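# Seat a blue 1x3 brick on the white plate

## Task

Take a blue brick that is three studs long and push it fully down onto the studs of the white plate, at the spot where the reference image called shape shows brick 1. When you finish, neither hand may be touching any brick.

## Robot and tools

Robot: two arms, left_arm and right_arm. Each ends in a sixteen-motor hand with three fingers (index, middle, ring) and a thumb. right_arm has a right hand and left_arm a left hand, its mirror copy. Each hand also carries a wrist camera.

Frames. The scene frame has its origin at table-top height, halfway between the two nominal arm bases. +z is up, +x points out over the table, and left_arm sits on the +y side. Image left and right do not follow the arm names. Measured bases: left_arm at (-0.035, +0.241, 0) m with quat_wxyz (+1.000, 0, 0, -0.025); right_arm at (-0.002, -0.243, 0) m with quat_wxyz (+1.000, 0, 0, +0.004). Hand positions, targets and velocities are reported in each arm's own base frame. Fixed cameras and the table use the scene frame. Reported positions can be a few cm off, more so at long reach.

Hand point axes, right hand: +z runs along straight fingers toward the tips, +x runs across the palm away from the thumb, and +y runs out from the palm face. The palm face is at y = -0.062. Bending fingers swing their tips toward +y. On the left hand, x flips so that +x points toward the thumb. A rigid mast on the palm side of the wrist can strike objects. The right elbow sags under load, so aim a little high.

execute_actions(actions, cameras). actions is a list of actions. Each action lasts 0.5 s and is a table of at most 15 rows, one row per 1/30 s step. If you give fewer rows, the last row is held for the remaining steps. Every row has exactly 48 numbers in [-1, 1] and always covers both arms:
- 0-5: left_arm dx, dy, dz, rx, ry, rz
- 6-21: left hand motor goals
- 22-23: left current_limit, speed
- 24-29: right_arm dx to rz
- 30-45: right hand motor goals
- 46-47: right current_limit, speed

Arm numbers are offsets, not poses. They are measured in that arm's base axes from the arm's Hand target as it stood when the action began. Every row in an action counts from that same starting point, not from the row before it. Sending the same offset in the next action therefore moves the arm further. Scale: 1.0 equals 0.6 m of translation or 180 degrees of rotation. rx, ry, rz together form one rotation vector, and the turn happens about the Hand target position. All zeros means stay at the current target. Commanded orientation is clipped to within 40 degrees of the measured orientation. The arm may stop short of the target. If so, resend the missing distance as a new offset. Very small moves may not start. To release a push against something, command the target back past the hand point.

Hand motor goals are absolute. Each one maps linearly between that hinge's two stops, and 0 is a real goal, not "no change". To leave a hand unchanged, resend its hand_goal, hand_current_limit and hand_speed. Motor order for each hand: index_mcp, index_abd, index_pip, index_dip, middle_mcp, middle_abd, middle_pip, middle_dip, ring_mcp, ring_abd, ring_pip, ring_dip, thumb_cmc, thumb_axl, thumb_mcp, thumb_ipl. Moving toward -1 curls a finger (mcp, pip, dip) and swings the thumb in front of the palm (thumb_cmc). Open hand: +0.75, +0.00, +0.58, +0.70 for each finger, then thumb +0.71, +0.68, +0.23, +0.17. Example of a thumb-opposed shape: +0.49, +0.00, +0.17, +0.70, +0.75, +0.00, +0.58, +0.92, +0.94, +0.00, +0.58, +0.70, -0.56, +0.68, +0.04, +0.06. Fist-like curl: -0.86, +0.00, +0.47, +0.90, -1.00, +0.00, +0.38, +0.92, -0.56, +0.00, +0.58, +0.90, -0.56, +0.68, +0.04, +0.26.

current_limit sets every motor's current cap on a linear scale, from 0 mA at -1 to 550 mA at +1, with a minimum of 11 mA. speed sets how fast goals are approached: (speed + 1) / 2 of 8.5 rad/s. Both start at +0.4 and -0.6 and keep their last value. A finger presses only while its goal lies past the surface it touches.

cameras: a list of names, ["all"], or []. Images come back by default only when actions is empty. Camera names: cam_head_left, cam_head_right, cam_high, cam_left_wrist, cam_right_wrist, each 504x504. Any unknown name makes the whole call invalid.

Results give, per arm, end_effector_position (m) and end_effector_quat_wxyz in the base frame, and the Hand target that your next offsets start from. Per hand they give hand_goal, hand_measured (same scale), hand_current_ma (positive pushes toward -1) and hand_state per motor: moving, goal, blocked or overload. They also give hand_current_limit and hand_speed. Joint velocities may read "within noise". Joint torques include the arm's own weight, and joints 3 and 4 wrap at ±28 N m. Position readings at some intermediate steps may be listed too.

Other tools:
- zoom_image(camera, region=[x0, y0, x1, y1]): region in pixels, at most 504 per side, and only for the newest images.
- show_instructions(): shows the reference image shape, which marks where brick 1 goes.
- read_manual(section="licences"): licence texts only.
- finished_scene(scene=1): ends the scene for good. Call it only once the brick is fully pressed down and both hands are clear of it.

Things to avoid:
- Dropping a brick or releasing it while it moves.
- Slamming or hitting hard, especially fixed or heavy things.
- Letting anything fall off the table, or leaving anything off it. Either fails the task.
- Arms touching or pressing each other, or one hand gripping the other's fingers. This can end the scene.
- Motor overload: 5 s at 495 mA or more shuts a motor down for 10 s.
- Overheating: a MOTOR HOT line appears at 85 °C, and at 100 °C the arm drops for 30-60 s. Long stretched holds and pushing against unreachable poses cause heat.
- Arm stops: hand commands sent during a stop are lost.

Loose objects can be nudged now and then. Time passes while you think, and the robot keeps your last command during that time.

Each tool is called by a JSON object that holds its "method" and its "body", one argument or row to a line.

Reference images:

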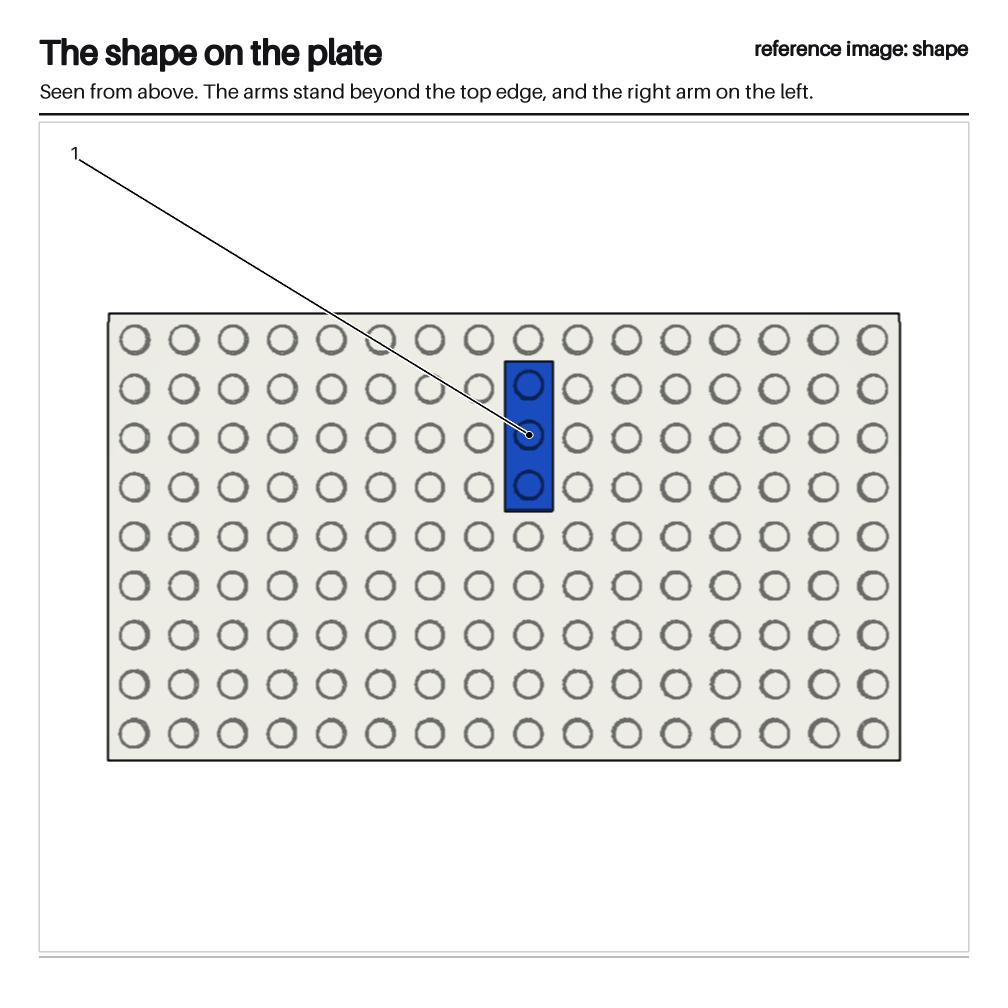

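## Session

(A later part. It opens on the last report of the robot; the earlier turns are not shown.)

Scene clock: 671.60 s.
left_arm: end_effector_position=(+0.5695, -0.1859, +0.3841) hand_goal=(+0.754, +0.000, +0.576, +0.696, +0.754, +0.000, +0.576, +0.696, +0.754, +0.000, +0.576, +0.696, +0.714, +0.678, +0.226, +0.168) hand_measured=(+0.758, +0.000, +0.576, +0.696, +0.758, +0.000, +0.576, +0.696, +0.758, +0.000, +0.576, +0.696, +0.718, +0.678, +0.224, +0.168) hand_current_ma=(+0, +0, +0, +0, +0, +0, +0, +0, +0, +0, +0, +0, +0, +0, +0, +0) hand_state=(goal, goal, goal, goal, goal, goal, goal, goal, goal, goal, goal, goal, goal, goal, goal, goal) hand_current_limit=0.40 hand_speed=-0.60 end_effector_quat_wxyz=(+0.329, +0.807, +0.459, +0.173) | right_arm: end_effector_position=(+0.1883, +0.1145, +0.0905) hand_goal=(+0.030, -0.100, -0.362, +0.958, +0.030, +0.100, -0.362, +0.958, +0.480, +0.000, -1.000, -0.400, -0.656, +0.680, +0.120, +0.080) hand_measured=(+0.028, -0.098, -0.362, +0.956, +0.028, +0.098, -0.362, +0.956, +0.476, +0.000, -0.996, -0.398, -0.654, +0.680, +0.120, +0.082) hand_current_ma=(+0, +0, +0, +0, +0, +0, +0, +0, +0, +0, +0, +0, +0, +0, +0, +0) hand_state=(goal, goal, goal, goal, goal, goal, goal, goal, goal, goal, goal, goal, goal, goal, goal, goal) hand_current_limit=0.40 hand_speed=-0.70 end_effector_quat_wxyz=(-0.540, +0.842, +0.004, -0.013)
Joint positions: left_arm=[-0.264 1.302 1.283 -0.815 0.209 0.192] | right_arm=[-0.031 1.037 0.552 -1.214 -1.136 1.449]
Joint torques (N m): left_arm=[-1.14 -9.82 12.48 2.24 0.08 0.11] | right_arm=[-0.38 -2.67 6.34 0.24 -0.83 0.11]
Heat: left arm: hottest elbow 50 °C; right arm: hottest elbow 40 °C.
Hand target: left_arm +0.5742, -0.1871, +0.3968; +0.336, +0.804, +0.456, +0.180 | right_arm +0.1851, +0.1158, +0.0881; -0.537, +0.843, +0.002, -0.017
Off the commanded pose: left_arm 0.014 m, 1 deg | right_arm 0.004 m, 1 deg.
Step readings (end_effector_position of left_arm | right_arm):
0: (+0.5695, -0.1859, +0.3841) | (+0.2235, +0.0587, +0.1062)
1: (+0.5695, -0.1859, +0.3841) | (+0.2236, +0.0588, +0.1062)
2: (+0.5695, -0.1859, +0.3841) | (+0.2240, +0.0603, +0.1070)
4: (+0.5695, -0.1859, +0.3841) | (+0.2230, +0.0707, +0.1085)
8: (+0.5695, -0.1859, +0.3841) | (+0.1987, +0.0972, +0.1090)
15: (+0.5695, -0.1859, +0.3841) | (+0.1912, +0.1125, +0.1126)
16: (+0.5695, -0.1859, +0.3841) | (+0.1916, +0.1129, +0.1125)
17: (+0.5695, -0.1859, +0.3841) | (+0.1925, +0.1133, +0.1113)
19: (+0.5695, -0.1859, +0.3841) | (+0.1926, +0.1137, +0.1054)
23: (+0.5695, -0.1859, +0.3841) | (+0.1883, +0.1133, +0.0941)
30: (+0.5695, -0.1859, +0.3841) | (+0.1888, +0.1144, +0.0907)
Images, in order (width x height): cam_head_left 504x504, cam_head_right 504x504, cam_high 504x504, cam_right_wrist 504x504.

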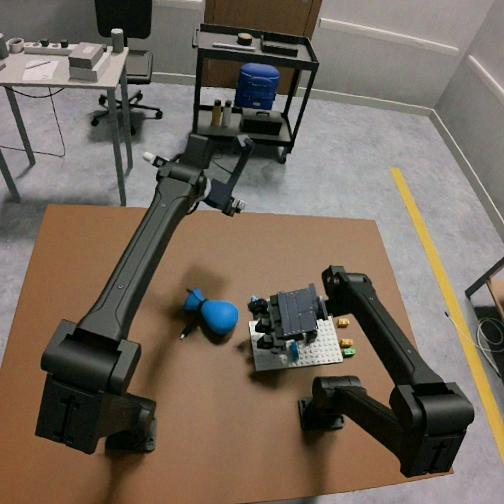

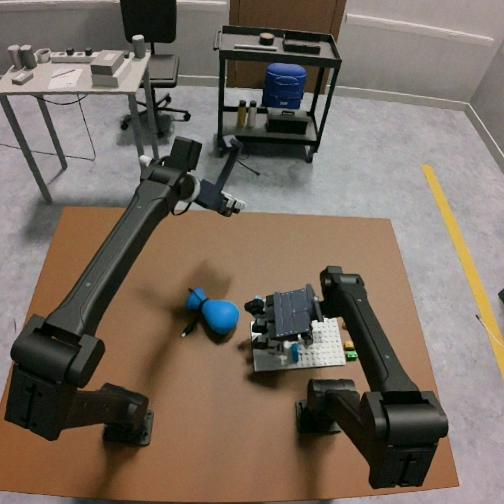

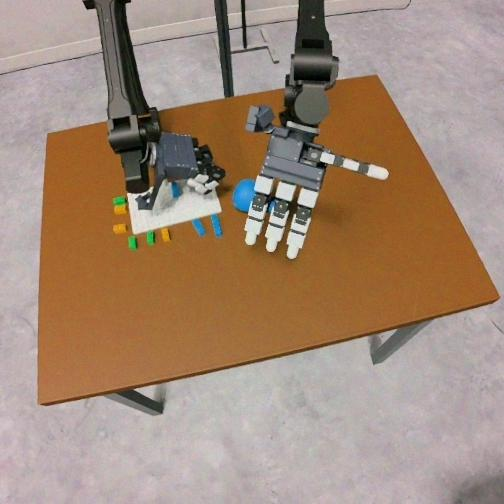

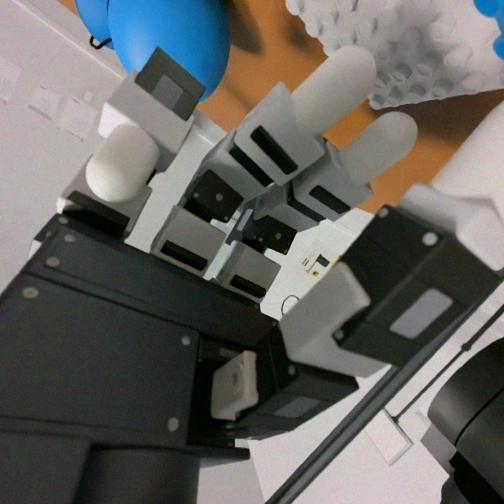

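{"method": "execute_actions", "body": {
  "actions": [
    [[0,0,0,0,0,0,0.754,0,0.576,0.696,0.754,0,0.576,0.696,0.754,0,0.576,0.696,0.714,0.678,0.226,0.168,0.4,-0.6,0.03,-0.03,0.05,0,0,0,0.03,-0.1,-0.362,0.957,0.03,0.1,-0.362,0.957,0.48,0,-1,-0.4,-0.657,0.68,0.12,0.08,0.4,-0.7]],
    [[0,0,0,0,0,0,0.754,0,0.576,0.696,0.754,0,0.576,0.696,0.754,0,0.576,0.696,0.714,0.678,0.226,0.168,0.4,-0.6,0.04,-0.06,0.02,-0.06,0,0,0.03,-0.1,-0.362,0.957,0.03,0.1,-0.362,0.957,0.48,0,-1,-0.4,-0.657,0.68,0.12,0.08,0.4,-0.7],[0,0,0,0,0,0,0.754,0,0.576,0.696,0.754,0,0.576,0.696,0.754,0,0.576,0.696,0.714,0.678,0.226,0.168,0.4,-0.6,0.08,-0.128,0.028,-0.139,0,0,0.03,-0.1,-0.362,0.957,0.03,0.1,-0.362,0.957,0.48,0,-1,-0.4,-0.657,0.68,0.12,0.08,0.4,-0.7]]
  ],
  "cameras": ["cam_head_left","cam_head_right","cam_right_wrist","cam_high"]
}}

{"method": "zoom_image", "body": {
  "camera": "cam_right_wrist",
  "region": [254, 0, 504, 250]
}}

{"method": "zoom_image", "body": {
  "camera": "cam_high",
  "region": [150, 170, 200, 220]
}}

{"method": "zoom_image", "body": {
  "camera": "cam_head_left",
  "region": [270, 320, 320, 370]
}}

Scene clock: 689.60 s.
left_arm: end_effector_position=(+0.5695, -0.1859, +0.3841) hand_goal=(+0.754, +0.000, +0.576, +0.696, +0.754, +0.000, +0.576, +0.696, +0.754, +0.000, +0.576, +0.696, +0.714, +0.678, +0.226, +0.168) hand_measured=(+0.758, +0.000, +0.576, +0.696, +0.758, +0.000, +0.576, +0.696, +0.758, +0.000, +0.576, +0.696, +0.718, +0.678, +0.224, +0.168) hand_current_ma=(+0, +0, +0, +0, +0, +0, +0, +0, +0, +0, +0, +0, +0, +0, +0, +0) hand_state=(goal, goal, goal, goal, goal, goal, goal, goal, goal, goal, goal, goal, goal, goal, goal, goal) hand_current_limit=0.40 hand_speed=-0.60 end_effector_quat_wxyz=(+0.329, +0.807, +0.459, +0.173) | right_arm: end_effector_position=(+0.2370, +0.0237, +0.1209) hand_goal=(+0.030, -0.100, -0.362, +0.958, +0.030, +0.100, -0.362, +0.958, +0.480, +0.000, -1.000, -0.400, -0.656, +0.680, +0.120, +0.080) hand_measured=(+0.030, -0.098, -0.362, +0.956, +0.030, +0.098, -0.362, +0.956, +0.478, +0.000, -0.996, -0.398, -0.656, +0.680, +0.120, +0.082) hand_current_ma=(+0, +0, +0, +0, +0, +0, +0, +0, +0, +0, +0, +0, +0, +0, +0, +0) hand_state=(goal, goal, goal, goal, goal, goal, goal, goal, goal, goal, goal, goal, goal, goal, goal, goal) hand_current_limit=0.40 hand_speed=-0.70 end_effector_quat_wxyz=(-0.345, +0.938, +0.001, -0.028)
Joint positions: left_arm=[-0.264 1.302 1.283 -0.815 0.209 0.192] | right_arm=[-0.085 1.125 0.801 -1.388 -0.696 1.433]
Joint torques (N m): left_arm=[-1.14 -9.88 12.48 2.28 0.08 0.11] | right_arm=[-1.38 -3.78 11 -0.72 -0.4 0.11]
Heat: left arm: hottest elbow 50 °C; right arm: hottest elbow 39 °C.
Hand target: left_arm +0.5742, -0.1871, +0.3968; +0.336, +0.804, +0.456, +0.180 | right_arm +0.2511, +0.0210, +0.1349; -0.342, +0.939, -0.001, -0.017
Off the commanded pose: left_arm 0.014 m, 1 deg | right_arm 0.020 m, 1 deg.
Step readings (end_effector_position of left_arm | right_arm):
0: (+0.5695, -0.1859, +0.3841) | (+0.1883, +0.1145, +0.0905)
1: (+0.5695, -0.1859, +0.3841) | (+0.1881, +0.1144, +0.0904)
2: (+0.5695, -0.1859, +0.3841) | (+0.1861, +0.1137, +0.0903)
4: (+0.5695, -0.1859, +0.3841) | (+0.1802, +0.1112, +0.0918)
8: (+0.5695, -0.1859, +0.3841) | (+0.1765, +0.1058, +0.0972)
15: (+0.5695, -0.1859, +0.3841) | (+0.1839, +0.1021, +0.1052)
16: (+0.5695, -0.1859, +0.3841) | (+0.1837, +0.1009, +0.1050)
17: (+0.5695, -0.1859, +0.3841) | (+0.1841, +0.0949, +0.1028)
19: (+0.5695, -0.1859, +0.3841) | (+0.1904, +0.0707, +0.0991)
23: (+0.5695, -0.1859, +0.3841) | (+0.2224, +0.0391, +0.1153)
30: (+0.5695, -0.1859, +0.3841) | (+0.2386, +0.0246, +0.1233)
Images, in order (width x height): cam_head_left 504x504, cam_head_right 504x504, cam_high 504x504, cam_right_wrist 504x504.

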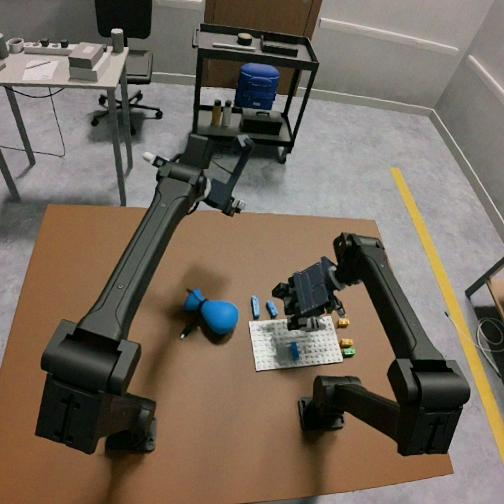

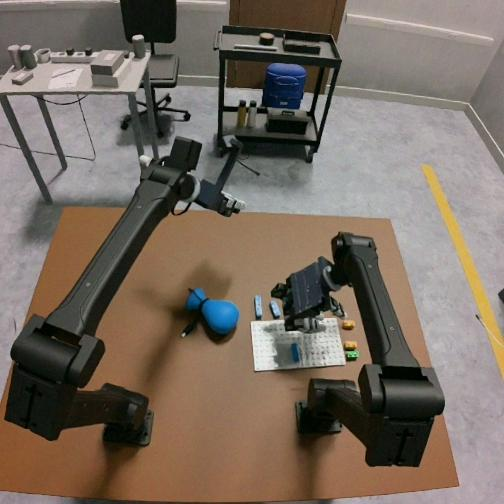

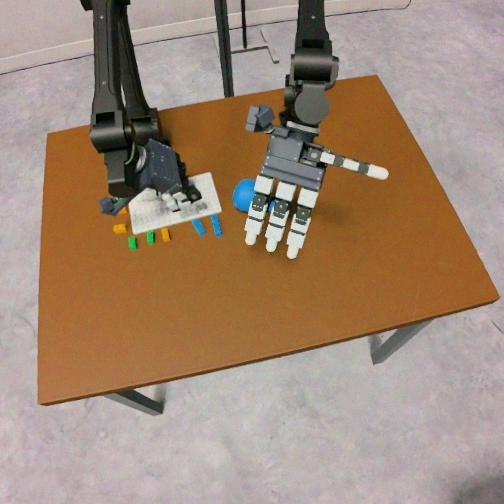

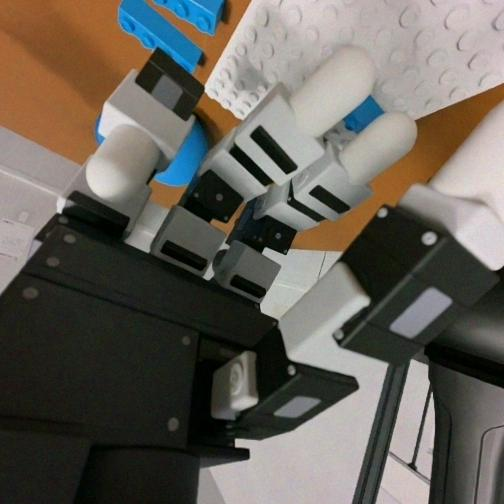

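Scaled by 2.016 from the camera's 504x504 image, which has a finer 720x720 frame.

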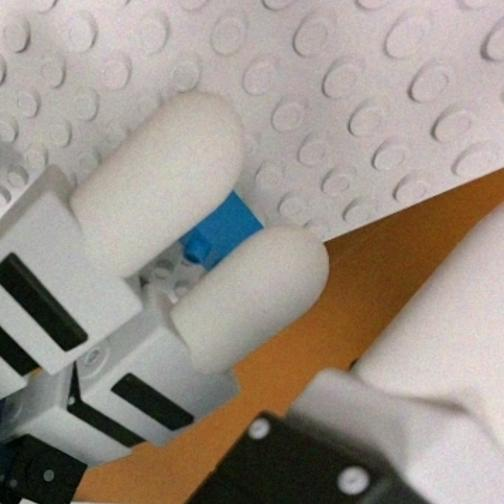

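Scaled by 10.080 from the camera's 504x504 image, which has a finer 720x720 frame.

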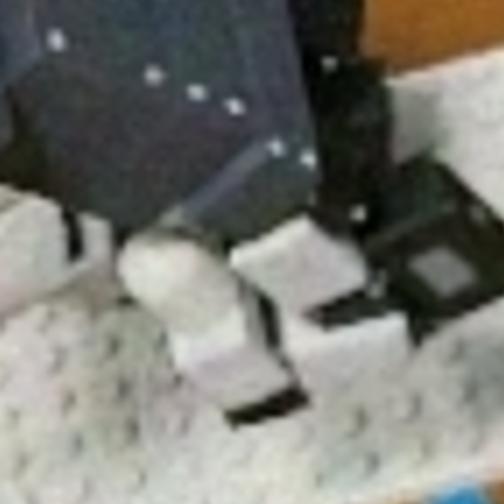

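Scaled by 10.080 from the camera's 504x504 image, which has a finer 720x720 frame.

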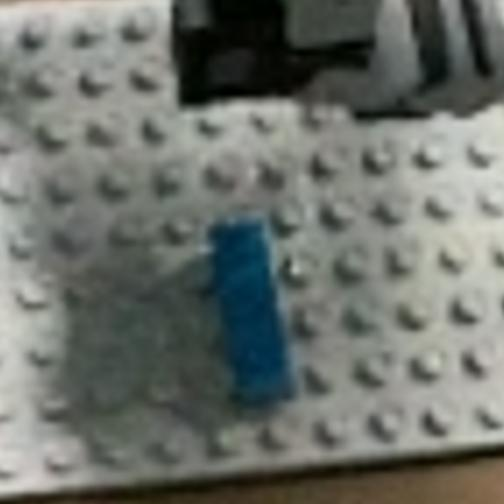

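{"method": "execute_actions", "body": {
  "actions": [
    [[0,0,0,0,0,0,0.754,0,0.576,0.696,0.754,0,0.576,0.696,0.754,0,0.576,0.696,0.714,0.678,0.226,0.168,0.4,-0.6,0,0,0,0,0,0,0.6,-0.1,0.3,0.7,0.6,0.1,0.3,0.7,0.48,0,-1,-0.4,-0.657,0.68,0.12,0.08,0.4,-0.5]]
  ],
  "cameras": ["cam_right_wrist","cam_high"]
}}

{"method": "zoom_image", "body": {
  "camera": "cam_right_wrist",
  "region": [254, 0, 504, 200]
}}

{"method": "zoom_image", "body": {
  "camera": "cam_right_wrist",
  "region": [314, 60, 414, 160]
}}

Scene clock: 699.93 s.
left_arm: end_effector_position=(+0.5695, -0.1859, +0.3841) hand_goal=(+0.754, +0.000, +0.576, +0.696, +0.754, +0.000, +0.576, +0.696, +0.754, +0.000, +0.576, +0.696, +0.714, +0.678, +0.226, +0.168) hand_measured=(+0.758, +0.000, +0.576, +0.696, +0.758, +0.000, +0.576, +0.696, +0.758, +0.000, +0.576, +0.696, +0.718, +0.678, +0.224, +0.168) hand_current_ma=(+0, +0, +0, +0, +0, +0, +0, +0, +0, +0, +0, +0, +0, +0, +0, +0) hand_state=(goal, goal, goal, goal, goal, goal, goal, goal, goal, goal, goal, goal, goal, goal, goal, goal) hand_current_limit=0.40 hand_speed=-0.60 end_effector_quat_wxyz=(+0.329, +0.807, +0.459, +0.173) | right_arm: end_effector_position=(+0.2369, +0.0234, +0.1208) hand_goal=(+0.600, -0.100, +0.300, +0.700, +0.600, +0.100, +0.300, +0.700, +0.480, +0.000, -1.000, -0.400, -0.656, +0.680, +0.120, +0.080) hand_measured=(+0.588, -0.094, +0.294, +0.702, +0.590, +0.094, +0.296, +0.702, +0.478, +0.000, -0.996, -0.398, -0.656, +0.680, +0.120, +0.082) hand_current_ma=(-4, +1, -1, +0, -3, -1, -1, +0, +0, +0, +0, +0, +0, +0, +0, +0) hand_state=(goal, goal, goal, goal, goal, goal, goal, goal, goal, goal, goal, goal, goal, goal, goal, goal) hand_current_limit=0.40 hand_speed=-0.50 end_effector_quat_wxyz=(-0.344, +0.938, +0.001, -0.028)
Joint positions: left_arm=[-0.264 1.302 1.283 -0.815 0.209 0.192] | right_arm=[-0.085 1.125 0.801 -1.388 -0.694 1.433]
Joint torques (N m): left_arm=[-1.14 -9.76 12.49 2.25 0.08 0.11] | right_arm=[-1.38 -3.84 10.96 -0.7 -0.57 0.11]
Heat: left arm: hottest elbow 50 °C; right arm: hottest elbow 39 °C.
Hand target: left_arm +0.5742, -0.1871, +0.3968; +0.336, +0.804, +0.456, +0.180 | right_arm +0.2510, +0.0210, +0.1349; -0.342, +0.940, -0.002, -0.017
Off the commanded pose: left_arm 0.014 m, 1 deg | right_arm 0.020 m, 1 deg.
Step readings (end_effector_position of left_arm | right_arm):
0: (+0.5695, -0.1859, +0.3841) | (+0.2369, +0.0237, +0.1209)
1: (+0.5695, -0.1859, +0.3841) | (+0.2369, +0.0237, +0.1209)
2: (+0.5695, -0.1859, +0.3841) | (+0.2369, +0.0235, +0.1208)
4: (+0.5695, -0.1859, +0.3841) | (+0.2369, +0.0234, +0.1208)
8: (+0.5695, -0.1859, +0.3841) | (+0.2369, +0.0234, +0.1208)
15: (+0.5695, -0.1859, +0.3841) | (+0.2369, +0.0234, +0.1208)
Images, in order (width x height): cam_high 504x504, cam_right_wrist 504x504.

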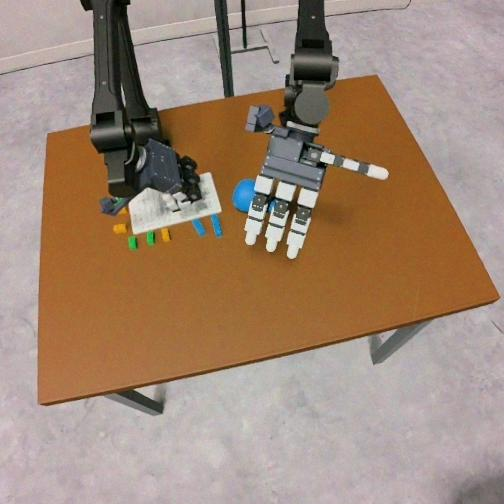

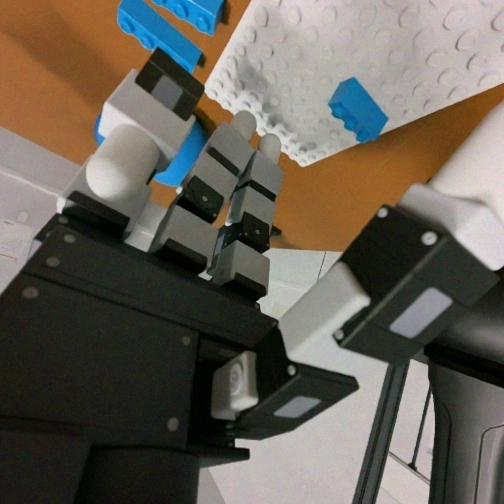

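Scaled by 2.016 from the camera's 504x504 image, which has a finer 720x720 frame.

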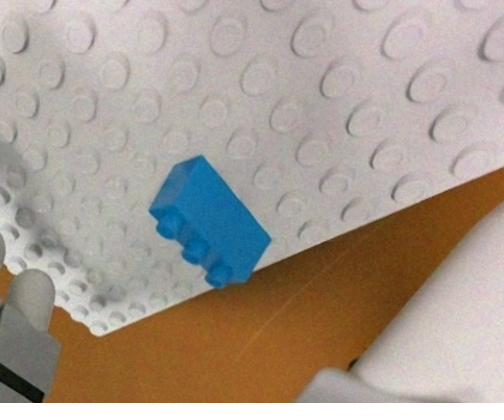

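Scaled by 5.040 from the camera's 504x504 image, which has a finer 720x720 frame.

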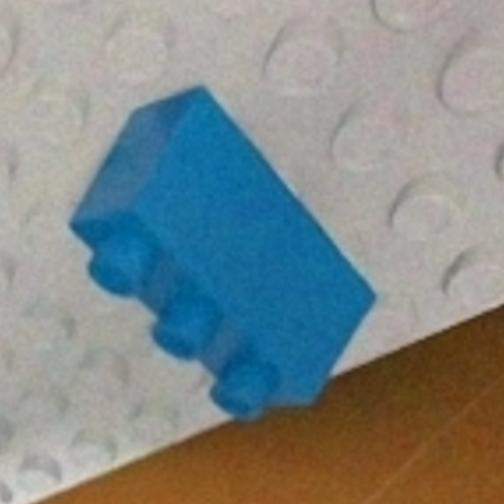

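{"method": "zoom_image", "body": {
  "camera": "cam_right_wrist",
  "region": [264, 0, 404, 140]
}}

{"method": "zoom_image", "body": {
  "camera": "cam_right_wrist",
  "region": [364, 0, 504, 140]
}}

{"method": "zoom_image", "body": {
  "camera": "cam_right_wrist",
  "region": [204, 40, 344, 180]
}}

Scaled by 3.600 from the camera's 504x504 image, which has a finer 720x720 frame.

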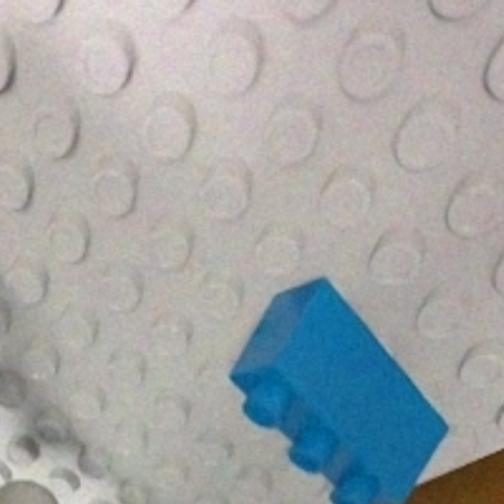

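Scaled by 3.600 from the camera's 504x504 image, which has a finer 720x720 frame.

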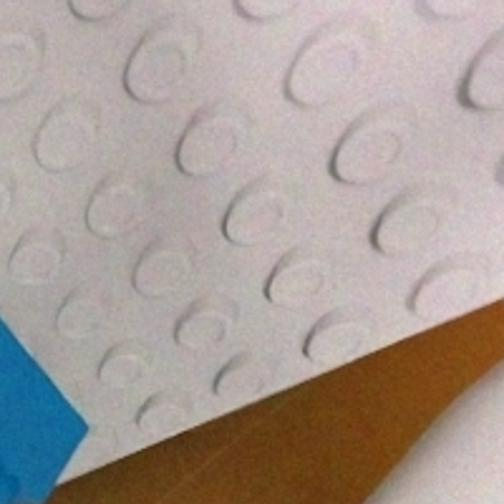

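Scaled by 3.600 from the camera's 504x504 image, which has a finer 720x720 frame.

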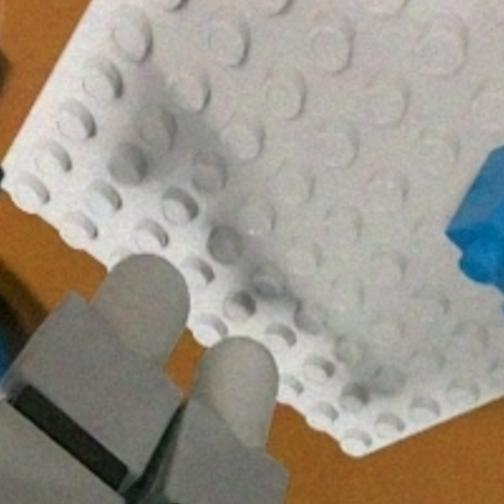

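{"method": "zoom_image", "body": {
  "camera": "cam_right_wrist",
  "region": [284, 90, 374, 180]
}}

{"method": "zoom_image", "body": {
  "camera": "cam_right_wrist",
  "region": [320, 60, 410, 150]
}}

Scaled by 5.600 from the camera's 504x504 image, which has a finer 720x720 frame.

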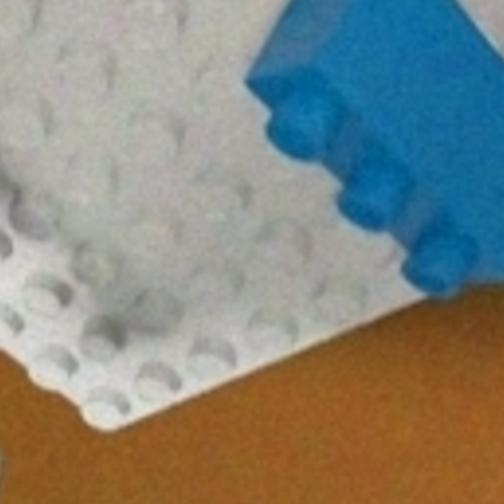

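Scaled by 5.600 from the camera's 504x504 image, which has a finer 720x720 frame.

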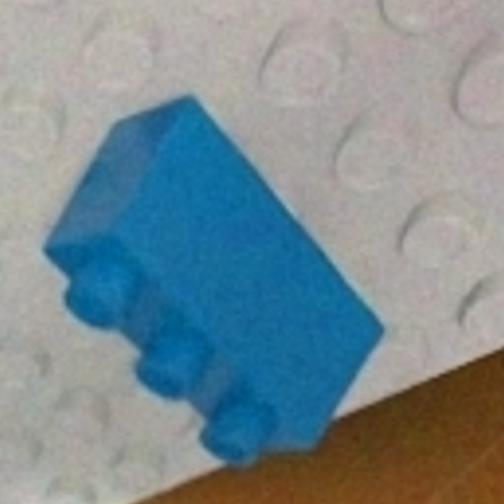

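{"method": "execute_actions", "body": {
  "actions": [
    [[0,0,0,0,0,0,0.754,0,0.576,0.696,0.754,0,0.576,0.696,0.754,0,0.576,0.696,0.714,0.678,0.226,0.168,0.4,-0.6,-0.05,0.075,0.01,0.07,0,0,0.03,-0.1,-0.394,0.957,0.03,0.1,-0.394,0.957,0.48,0,-1,-0.4,-0.657,0.68,0.12,0.08,0.4,-0.5]],
    [[0,0,0,0,0,0,0.754,0,0.576,0.696,0.754,0,0.576,0.696,0.754,0,0.576,0.696,0.714,0.678,0.226,0.168,0.4,-0.6,-0.0525,0.0775,-0.0765,0.069,0,0,0.03,-0.1,-0.394,0.957,0.03,0.1,-0.394,0.957,0.48,0,-1,-0.4,-0.657,0.68,0.12,0.08,0.4,-0.5]]
  ]
}}

Scene clock: 734.47 s.
left_arm: end_effector_position=(+0.5695, -0.1859, +0.3841) hand_goal=(+0.754, +0.000, +0.576, +0.696, +0.754, +0.000, +0.576, +0.696, +0.754, +0.000, +0.576, +0.696, +0.714, +0.678, +0.226, +0.168) hand_measured=(+0.758, +0.000, +0.576, +0.696, +0.758, +0.000, +0.576, +0.696, +0.758, +0.000, +0.576, +0.696, +0.718, +0.678, +0.224, +0.168) hand_current_ma=(+0, +0, +0, +0, +0, +0, +0, +0, +0, +0, +0, +0, +0, +0, +0, +0) hand_state=(goal, goal, goal, goal, goal, goal, goal, goal, goal, goal, goal, goal, goal, goal, goal, goal) hand_current_limit=0.40 hand_speed=-0.60 end_effector_quat_wxyz=(+0.329, +0.807, +0.459, +0.173) | right_arm: end_effector_position=(+0.1927, +0.1101, +0.0959) hand_goal=(+0.030, -0.100, -0.394, +0.958, +0.030, +0.100, -0.394, +0.958, +0.480, +0.000, -1.000, -0.400, -0.656, +0.680, +0.120, +0.080) hand_measured=(+0.030, -0.098, -0.388, +0.956, +0.030, +0.098, -0.388, +0.956, +0.476, +0.000, -0.996, -0.398, -0.656, +0.680, +0.120, +0.082) hand_current_ma=(+0, +0, +1, +0, +0, +0, +1, +0, +0, +0, +0, +0, +0, +0, +0, +0) hand_state=(goal, goal, goal, goal, goal, goal, goal, goal, goal, goal, goal, goal, goal, goal, goal, goal) hand_current_limit=0.40 hand_speed=-0.50 end_effector_quat_wxyz=(-0.536, +0.844, +0.003, -0.016)
Joint positions: left_arm=[-0.264 1.302 1.283 -0.815 0.209 0.192] | right_arm=[-0.045 1.055 0.58 -1.26 -1.126 1.415]
Joint torques (N m): left_arm=[-1.2 -9.82 12.46 2.26 0.07 0.11] | right_arm=[-0.44 -3.49 6.28 0.17 -1.15 0.11]
Heat: left arm: hottest elbow 51 °C; right arm: hottest elbow 40 °C.
Hand target: left_arm +0.5742, -0.1871, +0.3968; +0.336, +0.804, +0.456, +0.180 | right_arm +0.1896, +0.1125, +0.0950; -0.538, +0.843, +0.002, -0.017
Off the commanded pose: left_arm 0.014 m, 1 deg | right_arm 0.004 m, 0 deg.
Step readings (end_effector_position of left_arm | right_arm):
0: (+0.5695, -0.1859, +0.3841) | (+0.2369, +0.0234, +0.1208)
1: (+0.5695, -0.1859, +0.3841) | (+0.2368, +0.0247, +0.1212)
2: (+0.5695, -0.1859, +0.3841) | (+0.2365, +0.0309, +0.1230)
4: (+0.5695, -0.1859, +0.3841) | (+0.2349, +0.0467, +0.1297)
8: (+0.5695, -0.1859, +0.3841) | (+0.2306, +0.0593, +0.1394)
15: (+0.5695, -0.1859, +0.3841) | (+0.2254, +0.0629, +0.1411)
16: (+0.5695, -0.1859, +0.3841) | (+0.2244, +0.0648, +0.1407)
17: (+0.5695, -0.1859, +0.3841) | (+0.2229, +0.0718, +0.1399)
19: (+0.5695, -0.1859, +0.3841) | (+0.2133, +0.0865, +0.1314)
23: (+0.5695, -0.1859, +0.3841) | (+0.1856, +0.1009, +0.1052)
30: (+0.5695, -0.1859, +0.3841) | (+0.1895, +0.1095, +0.0964)

{"method": "execute_actions", "body": {
  "actions": [
    [[0,0,0,0,0,0,0.754,0,0.576,0.696,0.754,0,0.576,0.696,0.754,0,0.576,0.696,0.714,0.678,0.226,0.168,0.4,-0.6,-0.003,0.002,-0.06,0,0,0,0.03,-0.1,-0.394,0.957,0.03,0.1,-0.394,0.957,0.48,0,-1,-0.4,-0.657,0.68,0.12,0.08,0.4,-0.5]]
  ],
  "cameras": ["cam_head_left","cam_head_right","cam_right_wrist","cam_high"]
}}

{"method": "zoom_image", "body": {
  "camera": "cam_right_wrist",
  "region": [314, 0, 504, 150]
}}

{"method": "zoom_image", "body": {
  "camera": "cam_head_left",
  "region": [270, 320, 320, 370]
}}

{"method": "zoom_image", "body": {
  "camera": "cam_high",
  "region": [150, 170, 200, 220]
}}

Scene clock: 737.23 s.
left_arm: end_effector_position=(+0.5695, -0.1859, +0.3841) hand_goal=(+0.754, +0.000, +0.576, +0.696, +0.754, +0.000, +0.576, +0.696, +0.754, +0.000, +0.576, +0.696, +0.714, +0.678, +0.226, +0.168) hand_measured=(+0.758, +0.000, +0.576, +0.696, +0.758, +0.000, +0.576, +0.696, +0.758, +0.000, +0.576, +0.696, +0.718, +0.678, +0.224, +0.168) hand_current_ma=(+0, +0, +0, +0, +0, +0, +0, +0, +0, +0, +0, +0, +0, +0, +0, +0) hand_state=(goal, goal, goal, goal, goal, goal, goal, goal, goal, goal, goal, goal, goal, goal, goal, goal) hand_current_limit=0.40 hand_speed=-0.60 end_effector_quat_wxyz=(+0.329, +0.807, +0.459, +0.173) | right_arm: end_effector_position=(+0.1912, +0.1115, +0.0619) hand_goal=(+0.030, -0.100, -0.394, +0.958, +0.030, +0.100, -0.394, +0.958, +0.480, +0.000, -1.000, -0.400, -0.656, +0.680, +0.120, +0.080) hand_measured=(+0.030, -0.098, -0.388, +0.956, +0.030, +0.098, -0.388, +0.956, +0.476, +0.000, -0.996, -0.398, -0.656, +0.680, +0.120, +0.082) hand_current_ma=(+0, +0, +1, +0, +0, +0, +1, +0, +0, +0, +0, +0, +0, +0, +0, +0) hand_state=(goal, goal, goal, goal, goal, goal, goal, goal, goal, goal, goal, goal, goal, goal, goal, goal) hand_current_limit=0.40 hand_speed=-0.50 end_effector_quat_wxyz=(-0.537, +0.844, +0.006, -0.008)
Joint positions: left_arm=[-0.264 1.302 1.283 -0.815 0.209 0.192] | right_arm=[-0.04 1.101 0.508 -1.114 -1.129 1.429]
Joint torques (N m): left_arm=[-1.14 -9.82 12.48 2.26 0.07 0.11] | right_arm=[-0.5 -2.14 6.02 0.17 -1.05 0.09]
Heat: left arm: hottest elbow 51 °C; right arm: hottest elbow 40 °C.
Hand target: left_arm +0.5742, -0.1871, +0.3968; +0.336, +0.804, +0.456, +0.180 | right_arm +0.1877, +0.1137, +0.0589; -0.537, +0.843, +0.002, -0.017
Off the commanded pose: left_arm 0.014 m, 1 deg | right_arm 0.005 m, 1 deg.
Step readings (end_effector_position of left_arm | right_arm):
0: (+0.5695, -0.1859, +0.3841) | (+0.1926, +0.1101, +0.0959)
1: (+0.5695, -0.1859, +0.3841) | (+0.1926, +0.1101, +0.0954)
2: (+0.5695, -0.1859, +0.3841) | (+0.1933, +0.1104, +0.0935)
4: (+0.5695, -0.1859, +0.3841) | (+0.1926, +0.1105, +0.0863)
8: (+0.5695, -0.1859, +0.3841) | (+0.1864, +0.1108, +0.0695)
15: (+0.5695, -0.1859, +0.3841) | (+0.1899, +0.1112, +0.0622)
Images, in order (width x height): cam_head_left 504x504, cam_head_right 504x504, cam_high 504x504, cam_right_wrist 504x504.

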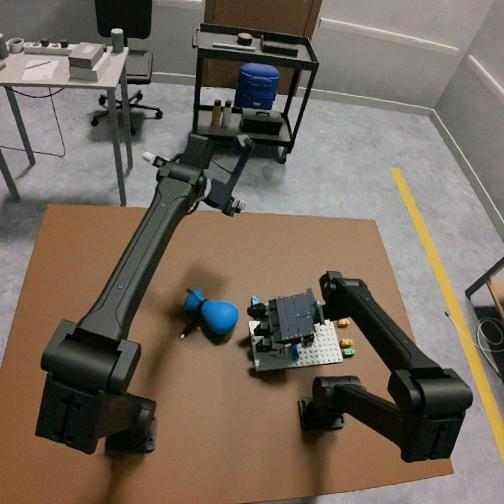

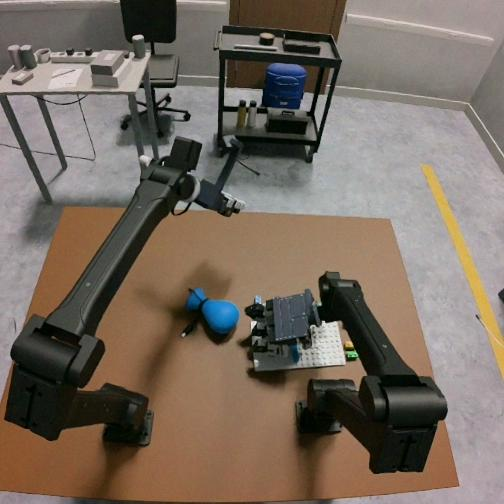

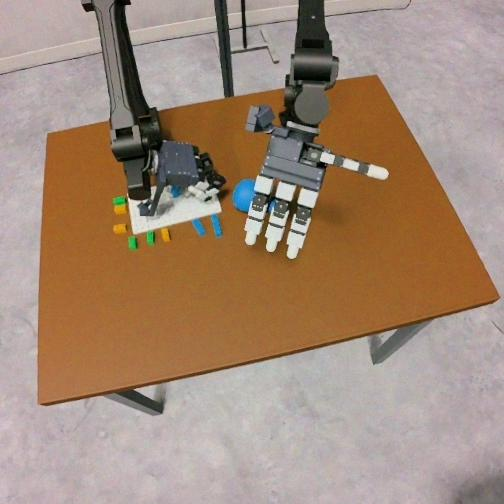

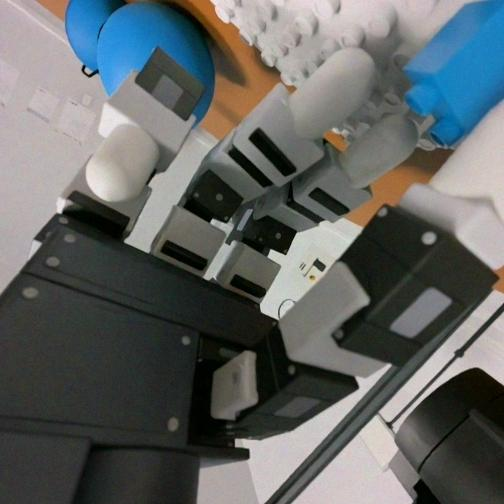

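Scaled by 2.653 from the camera's 504x504 image, which has a finer 720x720 frame.

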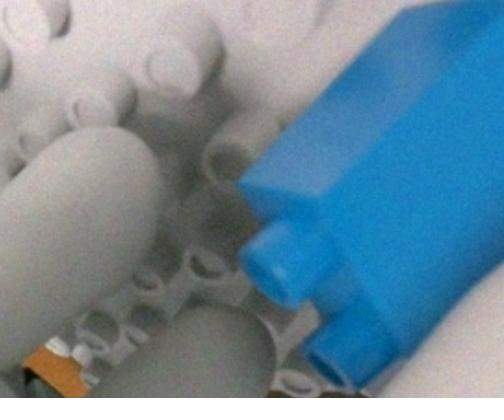

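Scaled by 10.080 from the camera's 504x504 image, which has a finer 720x720 frame.

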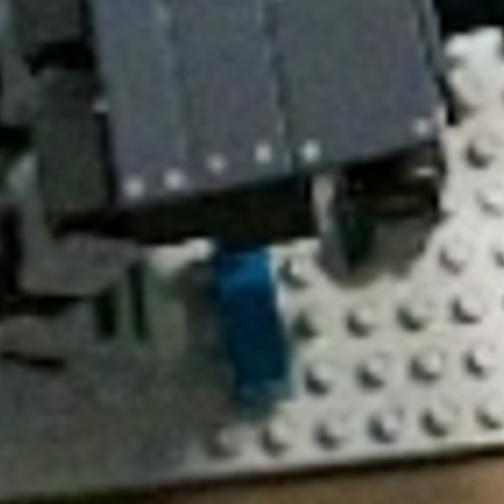

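Scaled by 10.080 from the camera's 504x504 image, which has a finer 720x720 frame.

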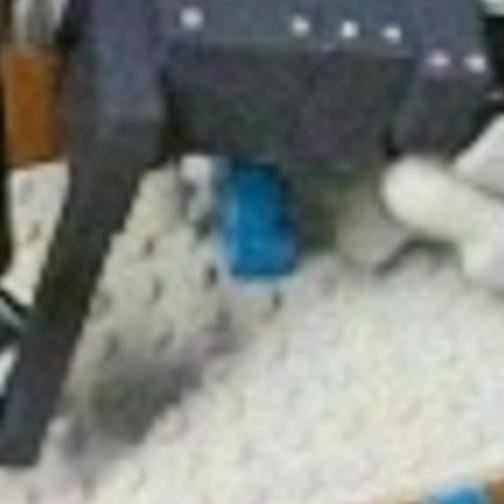

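{"method": "execute_actions", "body": {
  "actions": [
    [[0,0,0,0,0,0,0.754,0,0.576,0.696,0.754,0,0.576,0.696,0.754,0,0.576,0.696,0.714,0.678,0.226,0.168,0.4,-0.6,0,0,-0.013,0,0,0,0.03,-0.1,-0.394,0.957,0.03,0.1,-0.394,0.957,0.48,0,-1,-0.4,-0.657,0.68,0.12,0.08,0.4,-0.5]]
  ],
  "cameras": ["cam_head_left","cam_head_right","cam_right_wrist","cam_high"]
}}

{"method": "zoom_image", "body": {
  "camera": "cam_right_wrist",
  "region": [314, 0, 504, 150]
}}

{"method": "zoom_image", "body": {
  "camera": "cam_head_left",
  "region": [270, 320, 320, 370]
}}

{"method": "zoom_image", "body": {
  "camera": "cam_high",
  "region": [150, 170, 200, 220]
}}

Scene clock: 739.90 s.
left_arm: end_effector_position=(+0.5695, -0.1859, +0.3841) hand_goal=(+0.754, +0.000, +0.576, +0.696, +0.754, +0.000, +0.576, +0.696, +0.754, +0.000, +0.576, +0.696, +0.714, +0.678, +0.226, +0.168) hand_measured=(+0.758, +0.000, +0.576, +0.696, +0.758, +0.000, +0.576, +0.696, +0.758, +0.000, +0.576, +0.696, +0.718, +0.678, +0.224, +0.168) hand_current_ma=(+0, +0, +0, +0, +0, +0, +0, +0, +0, +0, +0, +0, +0, +0, +0, +0) hand_state=(goal, goal, goal, goal, goal, goal, goal, goal, goal, goal, goal, goal, goal, goal, goal, goal) hand_current_limit=0.40 hand_speed=-0.60 end_effector_quat_wxyz=(+0.329, +0.807, +0.459, +0.173) | right_arm: end_effector_position=(+0.1913, +0.1118, +0.0552) hand_goal=(+0.030, -0.100, -0.394, +0.958, +0.030, +0.100, -0.394, +0.958, +0.480, +0.000, -1.000, -0.400, -0.656, +0.680, +0.120, +0.080) hand_measured=(+0.030, -0.098, -0.388, +0.956, +0.030, +0.100, -0.392, +0.956, +0.476, +0.000, -0.996, -0.398, -0.656, +0.680, +0.120, +0.082) hand_current_ma=(+0, +0, +1, +0, +0, +0, +0, +0, +0, +0, +0, +0, +0, +0, +0, +0) hand_state=(goal, goal, goal, goal, goal, goal, goal, goal, goal, goal, goal, goal, goal, goal, goal, goal) hand_current_limit=0.40 hand_speed=-0.50 end_effector_quat_wxyz=(-0.537, +0.843, +0.006, -0.009)
Joint positions: left_arm=[-0.264 1.302 1.283 -0.815 0.209 0.192] | right_arm=[-0.039 1.117 0.497 -1.084 -1.13 1.433]
Joint torques (N m): left_arm=[-1.2 -9.88 12.46 2.26 0.08 0.11] | right_arm=[-0.62 -2.08 5.76 0.29 -1.01 0.09]
Heat: left arm: hottest elbow 51 °C; right arm: hottest elbow 40 °C.
Hand target: left_arm +0.5742, -0.1871, +0.3968; +0.336, +0.804, +0.456, +0.180 | right_arm +0.1877, +0.1138, +0.0512; -0.538, +0.843, +0.002, -0.017
Off the commanded pose: left_arm 0.014 m, 1 deg | right_arm 0.006 m, 1 deg.
Step readings (end_effector_position of left_arm | right_arm):
0: (+0.5695, -0.1859, +0.3841) | (+0.1912, +0.1115, +0.0620)
1: (+0.5695, -0.1859, +0.3841) | (+0.1912, +0.1115, +0.0619)
2: (+0.5695, -0.1859, +0.3841) | (+0.1917, +0.1115, +0.0617)
4: (+0.5695, -0.1859, +0.3841) | (+0.1922, +0.1115, +0.0601)
8: (+0.5695, -0.1859, +0.3841) | (+0.1913, +0.1115, +0.0561)
15: (+0.5695, -0.1859, +0.3841) | (+0.1913, +0.1118, +0.0552)
Images, in order (width x height): cam_head_left 504x504, cam_head_right 504x504, cam_high 504x504, cam_right_wrist 504x504.

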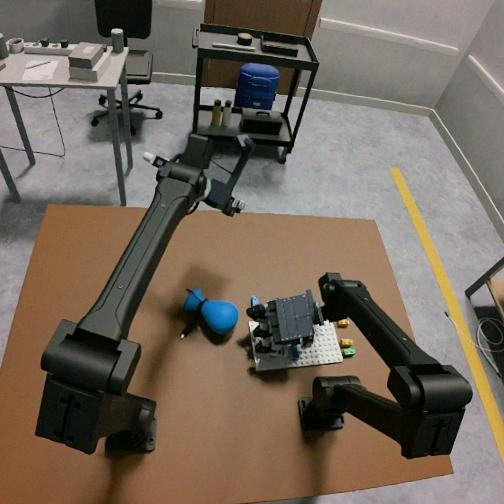

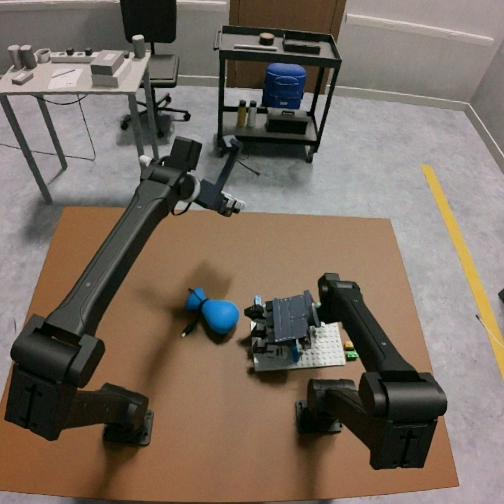

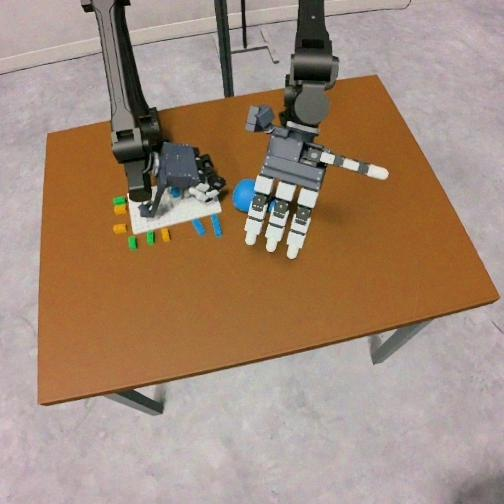

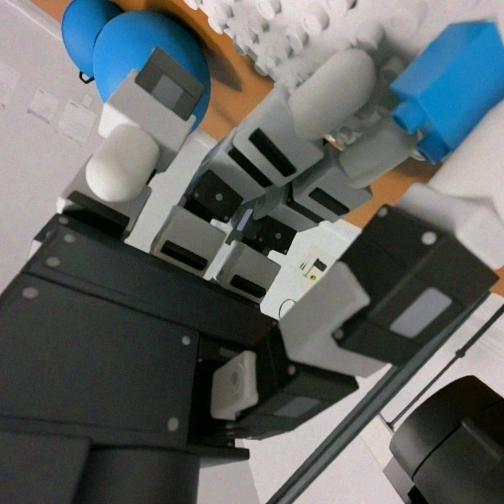

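Scaled by 2.653 from the camera's 504x504 image, which has a finer 720x720 frame.

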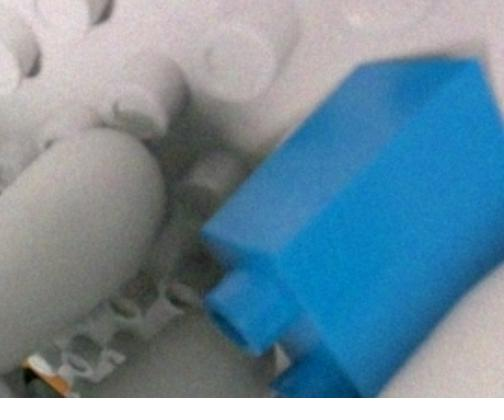

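Scaled by 10.080 from the camera's 504x504 image, which has a finer 720x720 frame.

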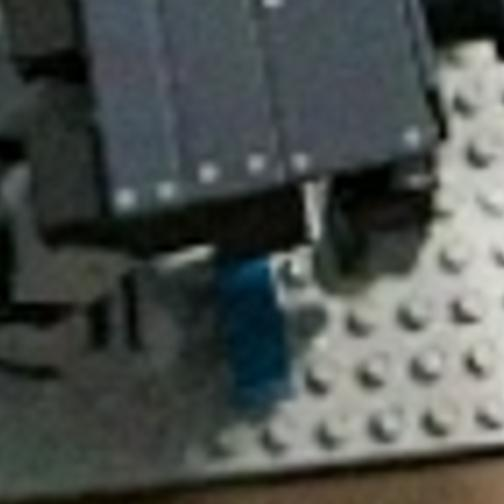

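Scaled by 10.080 from the camera's 504x504 image, which has a finer 720x720 frame.

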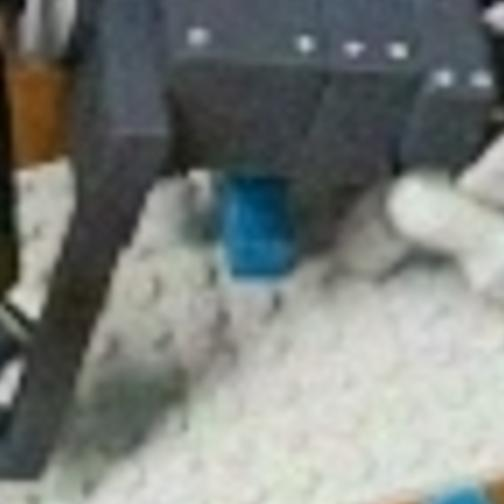

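{"method": "execute_actions", "body": {
  "actions": [
    [[0,0,0,0,0,0,0.754,0,0.576,0.696,0.754,0,0.576,0.696,0.754,0,0.576,0.696,0.714,0.678,0.226,0.168,0.4,-0.6,0,0,-0.006,0,0,0,0.03,-0.1,-0.394,0.957,0.03,0.1,-0.394,0.957,0.48,0,-1,-0.4,-0.657,0.68,0.12,0.08,0.4,-0.85]],
    [[0,0,0,0,0,0,0.754,0,0.576,0.696,0.754,0,0.576,0.696,0.754,0,0.576,0.696,0.714,0.678,0.226,0.168,0.4,-0.6,0,0,0,0,0,0,0.0,-0.1,-0.394,0.957,0.0,0.1,-0.394,0.957,0.48,0,-1,-0.4,-0.657,0.68,0.06,0.08,0.4,-0.85]]
  ],
  "cameras": ["cam_right_wrist","cam_head_left"]
}}

{"method": "zoom_image", "body": {
  "camera": "cam_right_wrist",
  "region": [314, 0, 504, 150]
}}

{"method": "zoom_image", "body": {
  "camera": "cam_head_left",
  "region": [270, 320, 320, 370]
}}

Scene clock: 744.53 s.
left_arm: end_effector_position=(+0.5695, -0.1859, +0.3841) hand_goal=(+0.754, +0.000, +0.576, +0.696, +0.754, +0.000, +0.576, +0.696, +0.754, +0.000, +0.576, +0.696, +0.714, +0.678, +0.226, +0.168) hand_measured=(+0.758, +0.000, +0.576, +0.696, +0.758, +0.000, +0.576, +0.696, +0.758, +0.000, +0.576, +0.696, +0.718, +0.678, +0.224, +0.168) hand_current_ma=(+0, +0, +0, +0, +0, +0, +0, +0, +0, +0, +0, +0, +0, +0, +0, +0) hand_state=(goal, goal, goal, goal, goal, goal, goal, goal, goal, goal, goal, goal, goal, goal, goal, goal) hand_current_limit=0.40 hand_speed=-0.60 end_effector_quat_wxyz=(+0.329, +0.807, +0.459, +0.173) | right_arm: end_effector_position=(+0.1920, +0.1130, +0.0537) hand_goal=(+0.000, -0.100, -0.394, +0.958, +0.000, +0.100, -0.394, +0.958, +0.480, +0.000, -1.000, -0.400, -0.656, +0.680, +0.060, +0.080) hand_measured=(+0.002, -0.098, -0.388, +0.956, +0.016, +0.104, -0.400, +0.956, +0.476, +0.000, -0.996, -0.398, -0.656, +0.680, +0.064, +0.082) hand_current_ma=(+0, +0, +1, +0, +7, +0, -1, +0, +0, +0, +0, +0, +0, +0, +1, +0) hand_state=(goal, goal, goal, goal, goal, goal, goal, goal, goal, goal, goal, goal, goal, goal, goal, goal) hand_current_limit=0.40 hand_speed=-0.85 end_effector_quat_wxyz=(-0.539, +0.842, +0.006, -0.008)
Joint positions: left_arm=[-0.264 1.302 1.283 -0.815 0.209 0.192] | right_arm=[-0.037 1.122 0.494 -1.071 -1.134 1.438]
Joint torques (N m): left_arm=[-1.2 -9.76 12.46 2.26 0.08 0.11] | right_arm=[-0.73 -1.9 5.5 0.39 -0.82 0.06]
Heat: left arm: hottest elbow 51 °C; right arm: hottest elbow 39 °C.
Hand target: left_arm +0.5742, -0.1871, +0.3968; +0.336, +0.804, +0.456, +0.180 | right_arm +0.1878, +0.1137, +0.0475; -0.537, +0.843, +0.002, -0.017
Off the commanded pose: left_arm 0.014 m, 1 deg | right_arm 0.008 m, 1 deg.
Step readings (end_effector_position of left_arm | right_arm):
0: (+0.5695, -0.1859, +0.3841) | (+0.1914, +0.1118, +0.0552)
1: (+0.5695, -0.1859, +0.3841) | (+0.1914, +0.1118, +0.0552)
2: (+0.5695, -0.1859, +0.3841) | (+0.1916, +0.1118, +0.0551)
4: (+0.5695, -0.1859, +0.3841) | (+0.1919, +0.1119, +0.0549)
8: (+0.5695, -0.1859, +0.3841) | (+0.1919, +0.1123, +0.0541)
15: (+0.5695, -0.1859, +0.3841) | (+0.1920, +0.1124, +0.0537)
16: (+0.5695, -0.1859, +0.3841) | (+0.1920, +0.1124, +0.0537)
17: (+0.5695, -0.1859, +0.3841) | (+0.1920, +0.1125, +0.0537)
19: (+0.5695, -0.1859, +0.3841) | (+0.1921, +0.1128, +0.0538)
23: (+0.5695, -0.1859, +0.3841) | (+0.1920, +0.1130, +0.0537)
30: (+0.5695, -0.1859, +0.3841) | (+0.1920, +0.1130, +0.0537)
Images, in order (width x height): cam_head_left 504x504, cam_right_wrist 504x504.

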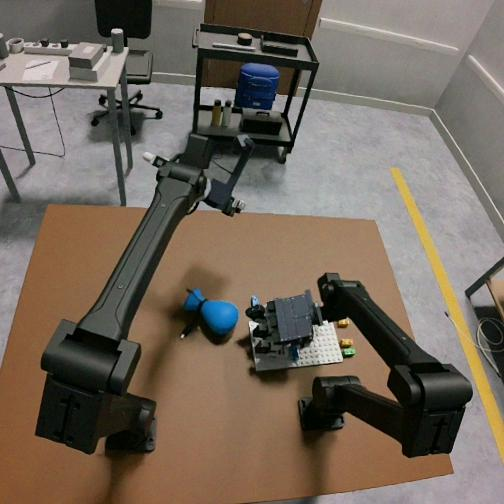

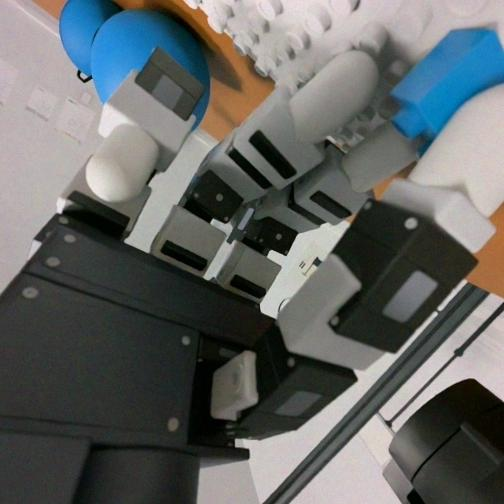

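Scaled by 2.653 from the camera's 504x504 image, which has a finer 720x720 frame.

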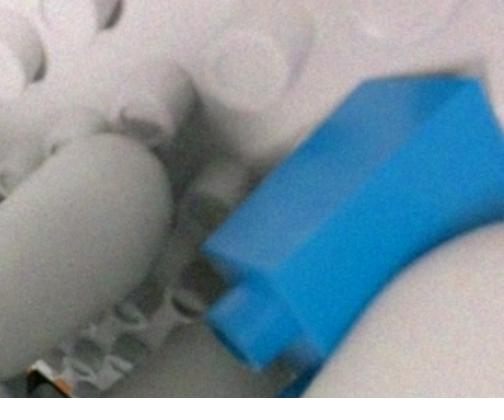

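Scaled by 10.080 from the camera's 504x504 image, which has a finer 720x720 frame.

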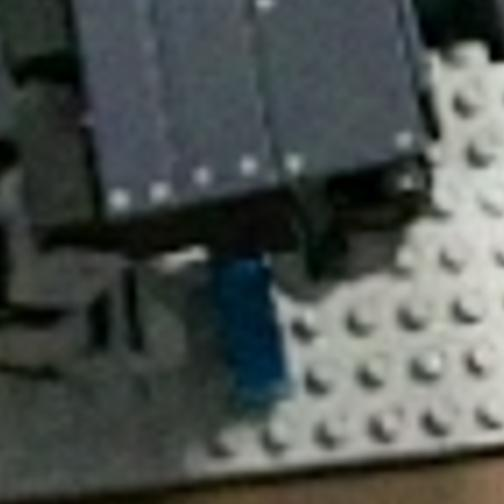

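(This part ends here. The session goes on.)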